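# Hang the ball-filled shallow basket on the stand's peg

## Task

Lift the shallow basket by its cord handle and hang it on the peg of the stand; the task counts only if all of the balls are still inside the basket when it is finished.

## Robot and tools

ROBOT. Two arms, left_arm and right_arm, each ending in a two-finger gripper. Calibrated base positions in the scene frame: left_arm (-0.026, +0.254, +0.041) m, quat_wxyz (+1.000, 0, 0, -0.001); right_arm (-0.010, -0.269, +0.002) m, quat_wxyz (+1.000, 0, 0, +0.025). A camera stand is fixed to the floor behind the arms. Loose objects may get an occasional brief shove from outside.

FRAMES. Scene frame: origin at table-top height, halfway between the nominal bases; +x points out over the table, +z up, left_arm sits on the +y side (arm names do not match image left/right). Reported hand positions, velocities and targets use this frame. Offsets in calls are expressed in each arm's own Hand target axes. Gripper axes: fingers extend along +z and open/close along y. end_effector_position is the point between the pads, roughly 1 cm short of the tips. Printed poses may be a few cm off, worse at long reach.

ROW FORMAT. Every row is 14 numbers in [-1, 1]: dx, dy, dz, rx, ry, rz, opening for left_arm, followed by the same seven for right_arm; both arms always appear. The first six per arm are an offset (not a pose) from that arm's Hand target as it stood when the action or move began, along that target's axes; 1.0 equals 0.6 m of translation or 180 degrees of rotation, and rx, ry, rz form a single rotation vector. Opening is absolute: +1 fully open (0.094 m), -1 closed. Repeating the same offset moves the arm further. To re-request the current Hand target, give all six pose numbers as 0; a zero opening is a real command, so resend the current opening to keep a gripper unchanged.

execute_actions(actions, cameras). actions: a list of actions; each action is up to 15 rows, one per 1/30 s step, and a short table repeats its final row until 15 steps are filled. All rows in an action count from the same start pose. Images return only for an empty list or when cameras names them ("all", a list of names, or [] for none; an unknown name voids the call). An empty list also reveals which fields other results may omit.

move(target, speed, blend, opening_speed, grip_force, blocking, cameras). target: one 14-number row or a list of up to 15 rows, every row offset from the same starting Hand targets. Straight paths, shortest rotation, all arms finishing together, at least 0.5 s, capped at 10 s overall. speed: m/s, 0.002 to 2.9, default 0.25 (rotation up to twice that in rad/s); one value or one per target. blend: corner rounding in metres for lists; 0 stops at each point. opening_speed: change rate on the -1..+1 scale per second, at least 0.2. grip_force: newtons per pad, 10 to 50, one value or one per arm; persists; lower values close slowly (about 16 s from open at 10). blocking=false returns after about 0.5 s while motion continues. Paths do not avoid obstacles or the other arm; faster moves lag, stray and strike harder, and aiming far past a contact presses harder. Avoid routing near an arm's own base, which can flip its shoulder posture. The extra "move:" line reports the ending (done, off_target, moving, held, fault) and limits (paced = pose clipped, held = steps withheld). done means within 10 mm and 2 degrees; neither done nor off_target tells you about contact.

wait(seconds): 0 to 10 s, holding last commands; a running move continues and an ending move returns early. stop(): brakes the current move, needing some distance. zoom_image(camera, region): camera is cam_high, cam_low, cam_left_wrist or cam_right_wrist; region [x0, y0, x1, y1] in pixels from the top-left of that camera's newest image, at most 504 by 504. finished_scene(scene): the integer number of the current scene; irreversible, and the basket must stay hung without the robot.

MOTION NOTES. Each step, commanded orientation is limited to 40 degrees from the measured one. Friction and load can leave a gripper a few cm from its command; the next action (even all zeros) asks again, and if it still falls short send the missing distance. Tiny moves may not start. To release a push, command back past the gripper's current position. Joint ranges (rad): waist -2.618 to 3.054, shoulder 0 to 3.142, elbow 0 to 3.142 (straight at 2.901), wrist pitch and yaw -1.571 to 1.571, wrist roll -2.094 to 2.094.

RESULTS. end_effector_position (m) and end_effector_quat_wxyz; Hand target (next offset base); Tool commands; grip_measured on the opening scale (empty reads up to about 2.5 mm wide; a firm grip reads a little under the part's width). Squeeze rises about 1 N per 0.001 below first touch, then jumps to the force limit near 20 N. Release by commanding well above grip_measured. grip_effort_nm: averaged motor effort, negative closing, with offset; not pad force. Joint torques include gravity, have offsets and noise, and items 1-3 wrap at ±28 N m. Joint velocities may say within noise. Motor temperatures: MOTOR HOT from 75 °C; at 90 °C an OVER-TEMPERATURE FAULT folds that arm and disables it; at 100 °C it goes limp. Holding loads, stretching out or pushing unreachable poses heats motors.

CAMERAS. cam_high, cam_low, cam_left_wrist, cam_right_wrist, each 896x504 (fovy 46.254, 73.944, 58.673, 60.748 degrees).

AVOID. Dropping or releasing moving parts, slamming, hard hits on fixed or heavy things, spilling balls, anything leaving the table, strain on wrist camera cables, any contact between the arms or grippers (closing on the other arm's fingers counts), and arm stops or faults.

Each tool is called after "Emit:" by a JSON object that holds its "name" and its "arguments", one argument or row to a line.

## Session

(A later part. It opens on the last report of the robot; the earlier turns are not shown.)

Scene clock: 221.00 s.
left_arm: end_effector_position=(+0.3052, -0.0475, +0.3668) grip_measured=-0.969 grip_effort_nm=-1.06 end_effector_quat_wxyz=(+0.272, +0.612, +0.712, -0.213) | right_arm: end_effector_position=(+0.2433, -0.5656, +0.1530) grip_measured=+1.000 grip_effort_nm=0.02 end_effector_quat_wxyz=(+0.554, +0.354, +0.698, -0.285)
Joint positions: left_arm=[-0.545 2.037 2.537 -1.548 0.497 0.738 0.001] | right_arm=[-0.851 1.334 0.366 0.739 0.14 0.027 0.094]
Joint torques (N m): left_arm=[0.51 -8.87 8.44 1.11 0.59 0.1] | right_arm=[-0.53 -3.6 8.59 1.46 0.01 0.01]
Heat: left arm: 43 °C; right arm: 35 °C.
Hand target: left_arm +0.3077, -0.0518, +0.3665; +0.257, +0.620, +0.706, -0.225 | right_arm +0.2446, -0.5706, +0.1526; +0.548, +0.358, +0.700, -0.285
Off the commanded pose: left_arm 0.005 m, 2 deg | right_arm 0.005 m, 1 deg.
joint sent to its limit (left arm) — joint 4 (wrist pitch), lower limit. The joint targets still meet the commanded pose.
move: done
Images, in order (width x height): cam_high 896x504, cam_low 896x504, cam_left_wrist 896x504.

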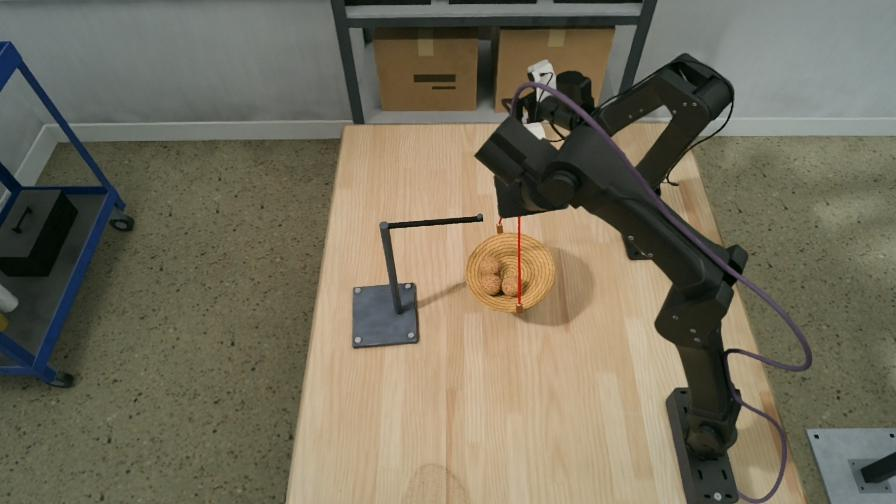

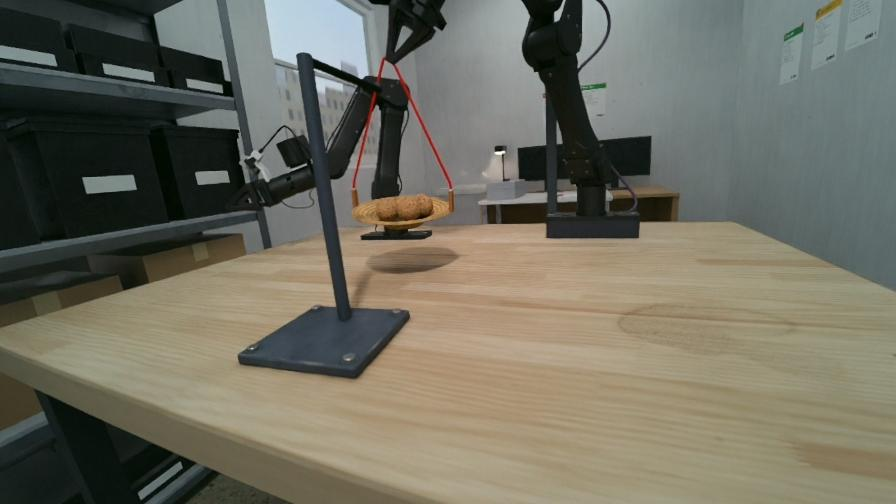

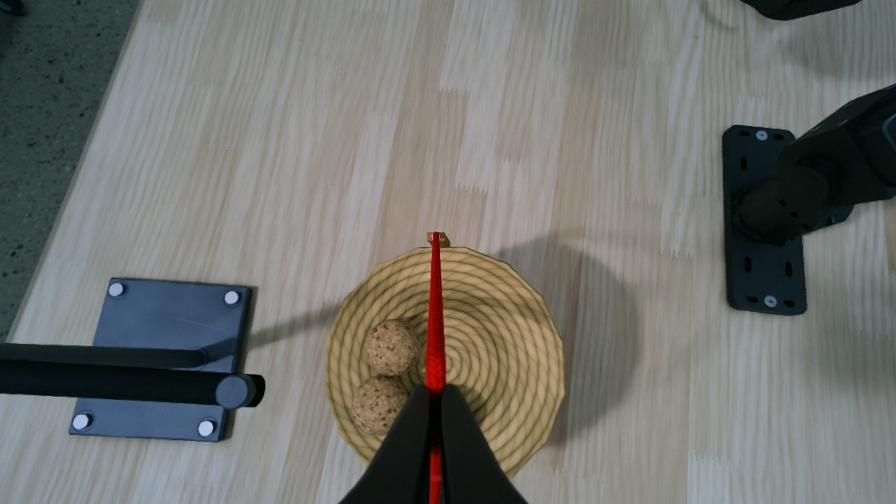

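Emit:
{"name": "move", "arguments": {
  "target": [
    [-0.0008,0.1327,0.0007,0,0,0,-1,0,0,0,0,0,0,1],
    [0.0332,0.1647,0.0405,0,0,0,-1,0,0,0,0,0,0,1]
  ],
  "speed": 0.05,
  "blend": [0.01,0],
  "cameras": ["cam_low","cam_left_wrist"]
}}

Emit:
{"name": "zoom_image", "arguments": {
  "camera": "cam_low",
  "region": [280, 20, 500, 290]
}}

Emit:
{"name": "zoom_image", "arguments": {
  "camera": "cam_left_wrist",
  "region": [300, 250, 600, 504]
}}

Scene clock: 243.90 s.
left_arm: end_effector_position=(+0.3970, -0.0336, +0.3346) grip_measured=-0.969 grip_effort_nm=-1.05 end_effector_quat_wxyz=(+0.310, +0.591, +0.715, -0.209) | right_arm: end_effector_position=(+0.2433, -0.5656, +0.1530) grip_measured=+1.000 grip_effort_nm=0.02 end_effector_quat_wxyz=(+0.554, +0.354, +0.698, -0.285)
Joint positions: left_arm=[-0.407 2.325 2.838 -1.53 0.562 0.809 0.001] | right_arm=[-0.851 1.334 0.366 0.739 0.14 0.027 0.094]
Joint torques (N m): left_arm=[0.54 -11.29 8.28 1.51 0.62 0.08] | right_arm=[-0.51 -3.56 8.62 1.47 0.02 -0.01]
Motor temperatures (°C): left_arm=[23 35 43 31 27 26 30] | right_arm=[24 27 34 36 23 24 25]
Heat: left arm: 43 °C; right arm: 36 °C.
Hand target: left_arm +0.4057, -0.0393, +0.3352; +0.257, +0.620, +0.706, -0.225 | right_arm +0.2446, -0.5706, +0.1526; +0.548, +0.358, +0.700, -0.285
Off the commanded pose: left_arm 0.010 m, 7 deg | right_arm 0.005 m, 1 deg.
elbow stopped short (left arm): the move would have taken joint 3 (elbow) straighter than the controller allows.
move: off_target (left_arm)
Images, in order (width x height): cam_low 896x504, cam_left_wrist 896x504.

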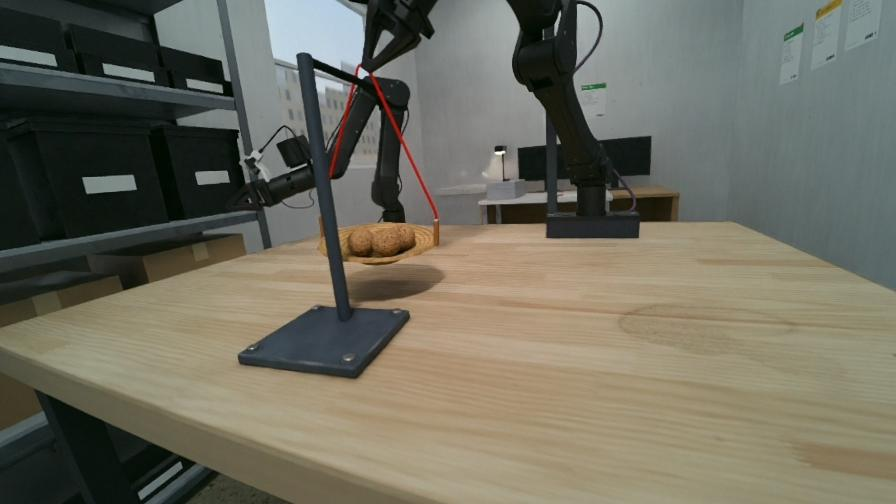

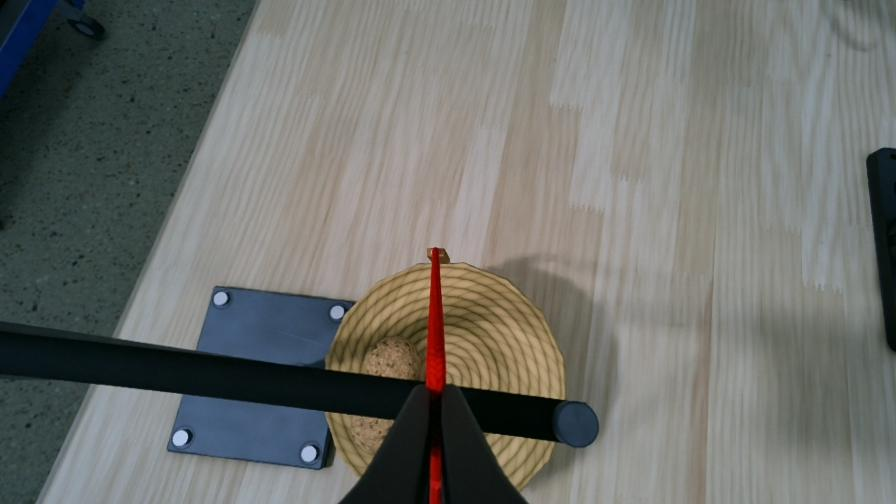

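Scaled by 1.867 from the camera's 896x504 image, which has a finer 1280x720 frame.

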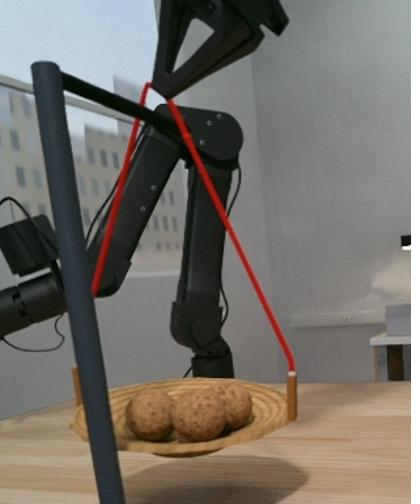

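Scaled by 1.680 from the camera's 896x504 image, which has a finer 1280x720 frame.

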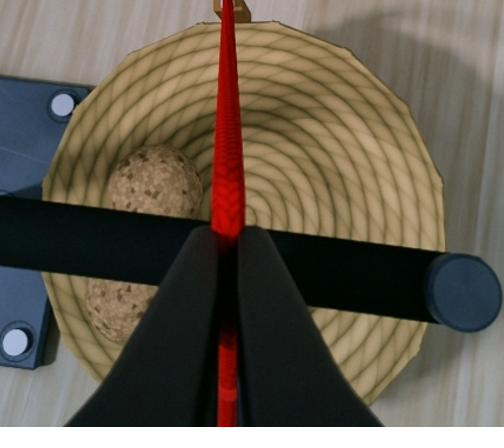

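Emit:
{"name": "move", "arguments": {
  "target": [0.0145,-0.014,0.0247,0,0,0,-1,0,0,0,0,0,0,1],
  "speed": 0.03,
  "cameras": ["cam_low","cam_left_wrist"]
}}

Emit:
{"name": "zoom_image", "arguments": {
  "camera": "cam_left_wrist",
  "region": [300, 250, 600, 504]
}}

Emit:
{"name": "zoom_image", "arguments": {
  "camera": "cam_low",
  "region": [280, 20, 500, 290]
}}

Scene clock: 264.93 s.
left_arm: end_effector_position=(+0.3978, -0.0352, +0.3253) grip_measured=-0.969 grip_effort_nm=-1.06 end_effector_quat_wxyz=(+0.301, +0.599, +0.711, -0.209) | right_arm: end_effector_position=(+0.2433, -0.5656, +0.1530) grip_measured=+1.000 grip_effort_nm=0.02 end_effector_quat_wxyz=(+0.554, +0.354, +0.698, -0.285)
Joint positions: left_arm=[-0.41 2.343 2.838 -1.537 0.562 0.832 0.001] | right_arm=[-0.851 1.334 0.366 0.739 0.14 0.027 0.094]
Joint torques (N m): left_arm=[-0.59 -11.03 8.32 1.1 0.52 0.1] | right_arm=[-0.53 -3.59 8.64 1.47 0.01 -0.01]
Heat: left arm: 42 °C; right arm: 36 °C.
Hand target: left_arm +0.3977, -0.0432, +0.3182; +0.257, +0.620, +0.706, -0.225 | right_arm +0.2446, -0.5706, +0.1526; +0.548, +0.358, +0.700, -0.285
Off the commanded pose: left_arm 0.011 m, 6 deg | right_arm 0.005 m, 1 deg.
elbow stopped short (left arm): the move would have taken joint 3 (elbow) straighter than the controller allows.
move: off_target (left_arm)
Images, in order (width x height): cam_low 896x504, cam_left_wrist 896x504.

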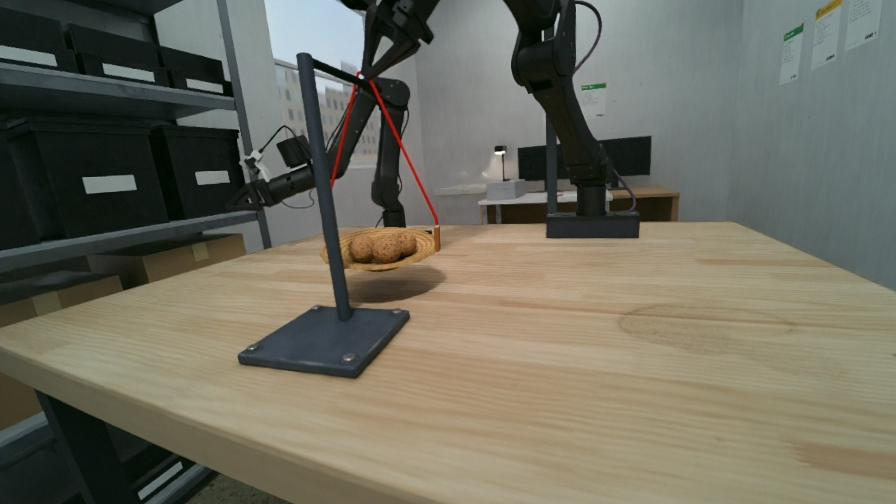

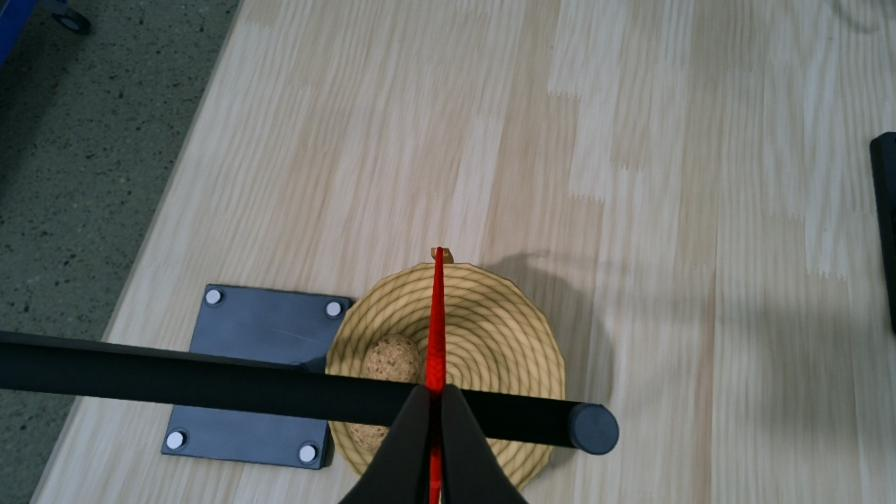

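Scaled by 1.680 from the camera's 896x504 image, which has a finer 1280x720 frame.

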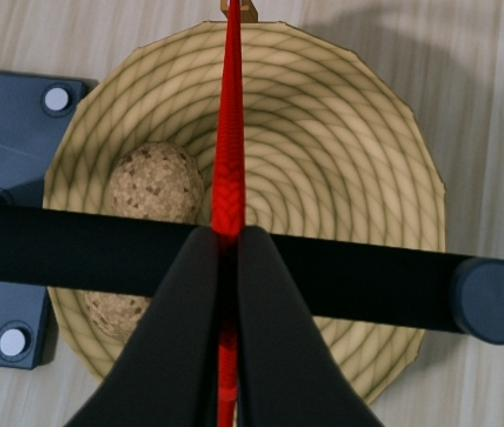

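Scaled by 1.867 from the camera's 896x504 image, which has a finer 1280x720 frame.

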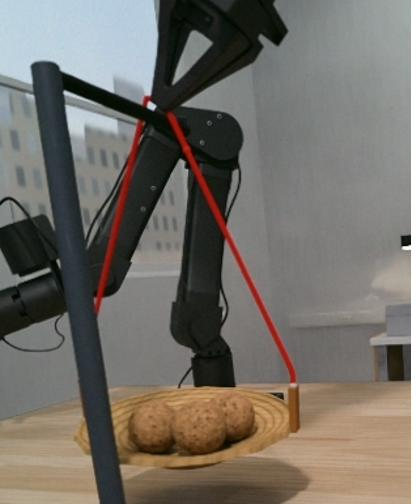

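Emit:
{"name": "move", "arguments": {
  "target": [0.0129,0,0.0153,0,0,0,-1,0,0,0,0,0,0,1],
  "speed": 0.03,
  "cameras": ["cam_low","cam_left_wrist"]
}}

Emit:
{"name": "zoom_image", "arguments": {
  "camera": "cam_left_wrist",
  "region": [300, 250, 600, 504]
}}

Emit:
{"name": "zoom_image", "arguments": {
  "camera": "cam_low",
  "region": [280, 20, 500, 290]
}}

Scene clock: 275.07 s.
left_arm: end_effector_position=(+0.3976, -0.0353, +0.3225) grip_measured=-0.969 grip_effort_nm=-1.05 end_effector_quat_wxyz=(+0.299, +0.606, +0.707, -0.208) | right_arm: end_effector_position=(+0.2433, -0.5656, +0.1530) grip_measured=+1.000 grip_effort_nm=0.02 end_effector_quat_wxyz=(+0.554, +0.354, +0.698, -0.285)
Joint positions: left_arm=[-0.41 2.348 2.838 -1.542 0.563 0.851 0.001] | right_arm=[-0.851 1.334 0.366 0.739 0.14 0.027 0.094]
Joint torques (N m): left_arm=[-0.62 -10.4 6.82 1.01 0.49 0.11] | right_arm=[-0.53 -3.62 8.61 1.47 0.02 -0.01]
Heat: left arm: 42 °C; right arm: 36 °C.
Hand target: left_arm +0.3977, -0.0432, +0.3062; +0.257, +0.620, +0.706, -0.225 | right_arm +0.2446, -0.5706, +0.1526; +0.548, +0.358, +0.700, -0.285
Off the commanded pose: left_arm 0.018 m, 5 deg | right_arm 0.005 m, 1 deg.
joint sent to its limit (left arm) — joint 4 (wrist pitch), lower limit. The joint targets are off in orientation, not in position.
move: off_target (left_arm)
Images, in order (width x height): cam_low 896x504, cam_left_wrist 896x504.

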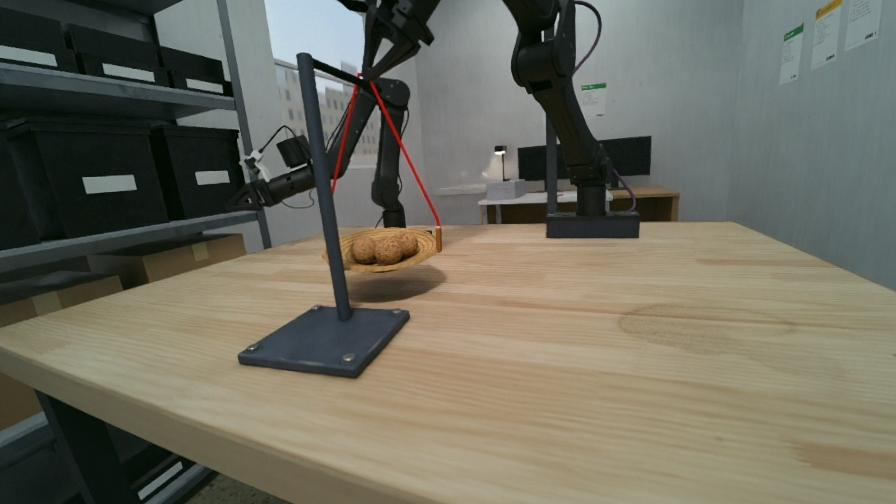

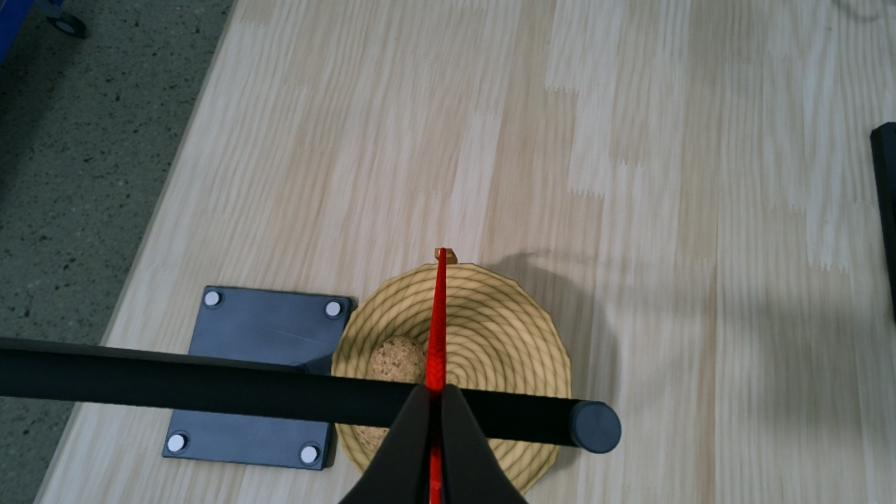

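Scaled by 1.680 from the camera's 896x504 image, which has a finer 1280x720 frame.

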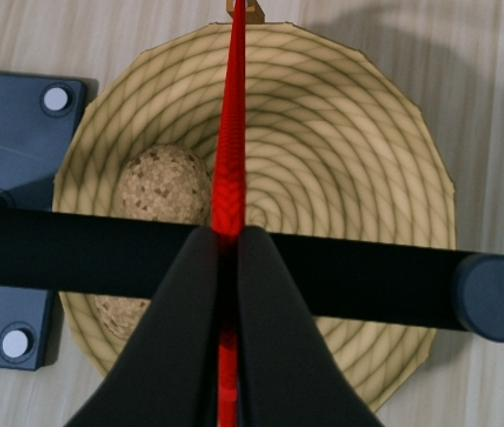

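Scaled by 1.867 from the camera's 896x504 image, which has a finer 1280x720 frame.

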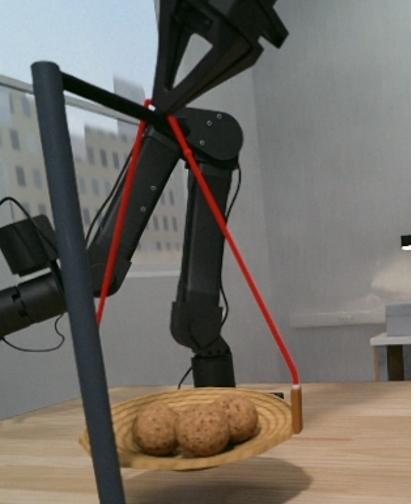

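Emit:
{"name": "move", "arguments": {
  "target": [0,0,0,0,0,0,-0.5,0,0,0,0,0,0,1],
  "opening_speed": 0.25,
  "cameras": ["cam_low","cam_left_wrist"]
}}

Emit:
{"name": "zoom_image", "arguments": {
  "camera": "cam_low",
  "region": [280, 20, 500, 290]
}}

Scene clock: 283.57 s.
left_arm: end_effector_position=(+0.3979, -0.0354, +0.3226) grip_measured=-0.503 grip_effort_nm=0.13 end_effector_quat_wxyz=(+0.300, +0.606, +0.707, -0.208) | right_arm: end_effector_position=(+0.2433, -0.5656, +0.1530) grip_measured=+1.000 grip_effort_nm=0.02 end_effector_quat_wxyz=(+0.554, +0.354, +0.698, -0.285)
Joint positions: left_arm=[-0.41 2.348 2.838 -1.54 0.563 0.852 0.023] | right_arm=[-0.851 1.334 0.366 0.739 0.14 0.027 0.094]
Joint torques (N m): left_arm=[-0.62 -10.39 6.84 1.01 0.49 0.09] | right_arm=[-0.51 -3.62 8.59 1.46 0.01 0]
Heat: left arm: 42 °C; right arm: 36 °C.
Hand target: left_arm +0.3977, -0.0432, +0.3062; +0.257, +0.620, +0.706, -0.225 | right_arm +0.2446, -0.5706, +0.1526; +0.548, +0.358, +0.700, -0.285
Off the commanded pose: left_arm 0.018 m, 6 deg | right_arm 0.005 m, 1 deg.
joint sent to its limit (left arm) — joint 4 (wrist pitch), lower limit. The joint targets are off in orientation, not in position.
move: off_target (left_arm)
Images, in order (width x height): cam_low 896x504, cam_left_wrist 896x504.

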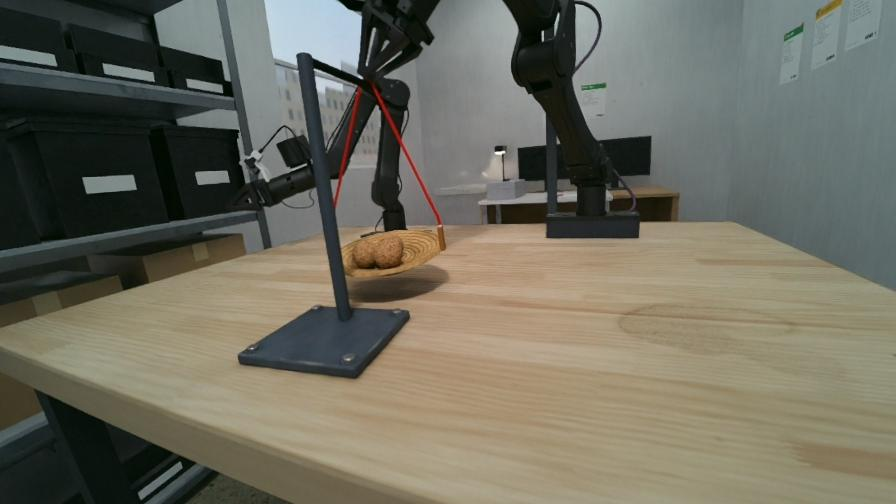

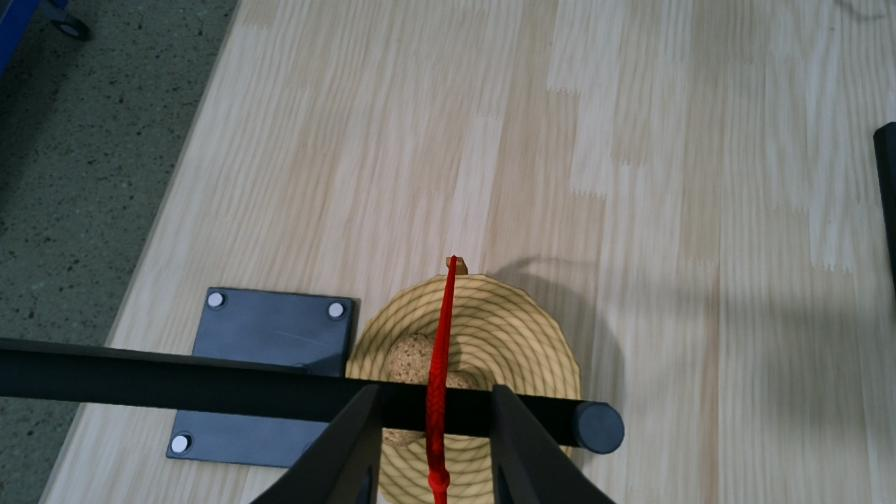

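Scaled by 1.867 from the camera's 896x504 image, which has a finer 1280x720 frame.

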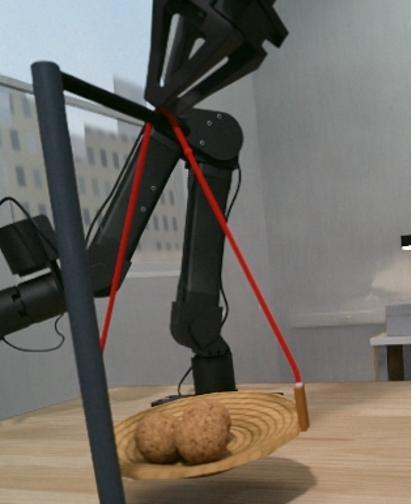

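Emit:
{"name": "move", "arguments": {
  "target": [
    [-0.0192,0.0013,-0.0383,0,0,0,-0.2,0,0,0,0,0,0,1],
    [-0.0192,0.0013,-0.22,0,0,0,-0.2,0,0,0,0,0,0,1],
    [0.06,-0.12,-0.27,0,0,0,-0.2,0,0,0,0,0,0,1]
  ],
  "speed": [0.03,0.07,0.12],
  "blend": [0.008,0.03,0],
  "cameras": ["cam_high","cam_low","cam_left_wrist"]
}}

Emit:
{"name": "zoom_image", "arguments": {
  "camera": "cam_high",
  "region": [340, 180, 580, 380]
}}

Emit:
{"name": "zoom_image", "arguments": {
  "camera": "cam_low",
  "region": [280, 20, 500, 290]
}}

Scene clock: 300.93 s.
left_arm: end_effector_position=(+0.3180, +0.0767, +0.4047) grip_measured=-0.203 grip_effort_nm=0.12 end_effector_quat_wxyz=(+0.353, +0.579, +0.709, -0.193) | right_arm: end_effector_position=(+0.2433, -0.5656, +0.1530) grip_measured=+1.000 grip_effort_nm=0.02 end_effector_quat_wxyz=(+0.554, +0.354, +0.698, -0.285)
Joint positions: left_arm=[-0.182 1.787 2.286 -1.538 0.67 0.998 0.037] | right_arm=[-0.851 1.334 0.366 0.739 0.14 0.027 0.094]
Joint torques (N m): left_arm=[0.43 -10.71 4.4 0.98 0.51 0.09] | right_arm=[-0.51 -3.6 8.62 1.47 0.01 -0.02]
Heat: left arm: 41 °C; right arm: 36 °C.
Hand target: left_arm +0.3092, +0.0780, +0.4072; +0.257, +0.620, +0.706, -0.225 | right_arm +0.2446, -0.5706, +0.1526; +0.548, +0.358, +0.700, -0.285
Off the commanded pose: left_arm 0.009 m, 13 deg | right_arm 0.005 m, 1 deg.
elbow stopped short (left arm): the move would have taken joint 3 (elbow) straighter than the controller allows.
joint sent to its limit (left arm) — joint 4 (wrist pitch), lower limit. The joint targets are off in orientation, not in position.
move: off_target (left_arm); blend cut to 0 m at target 1
Images, in order (width x height): cam_high 896x504, cam_low 896x504, cam_left_wrist 896x504.

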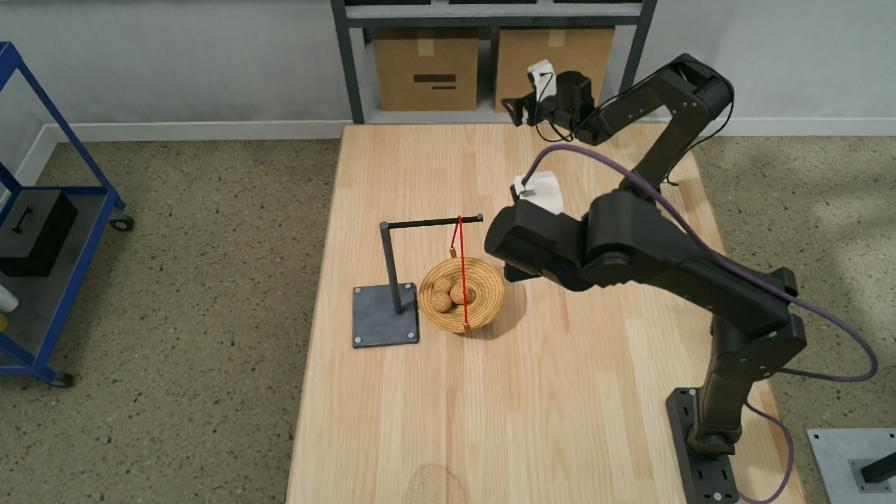

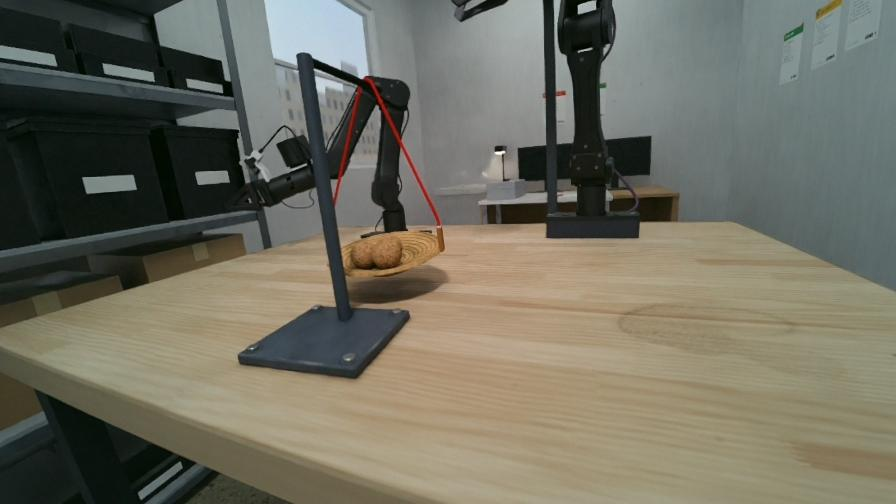

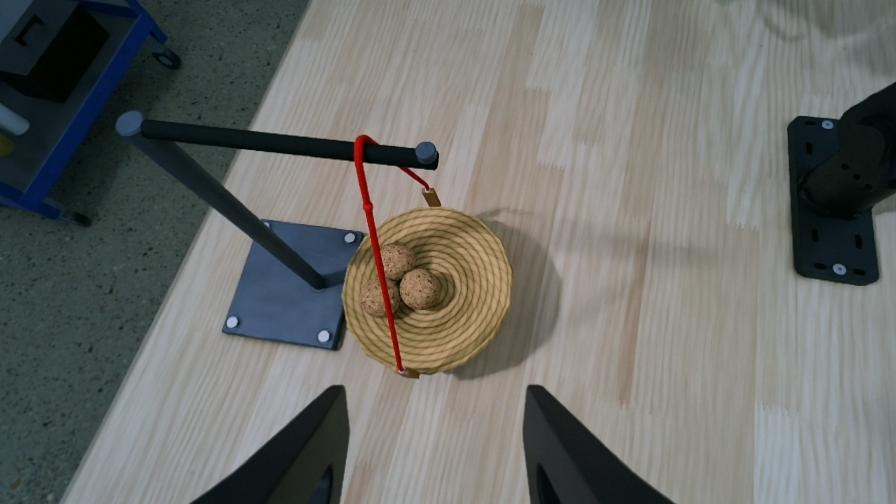

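Scaled by 2.100 from the camera's 896x504 image, which has a finer 1280x720 frame.

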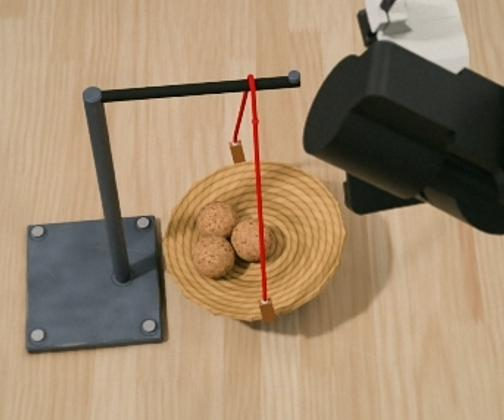

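Scaled by 1.867 from the camera's 896x504 image, which has a finer 1280x720 frame.

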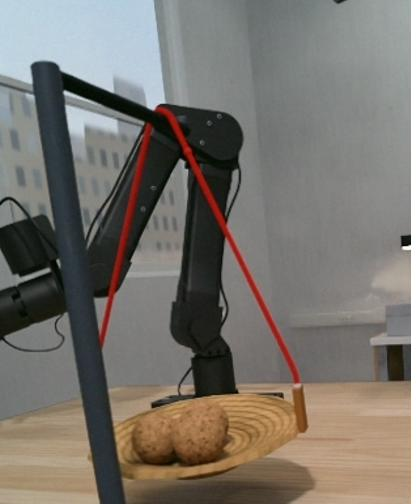

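Emit:
{"name": "finished_scene", "arguments": {
  "scene": 3
}}

The scene is finished: the task was done.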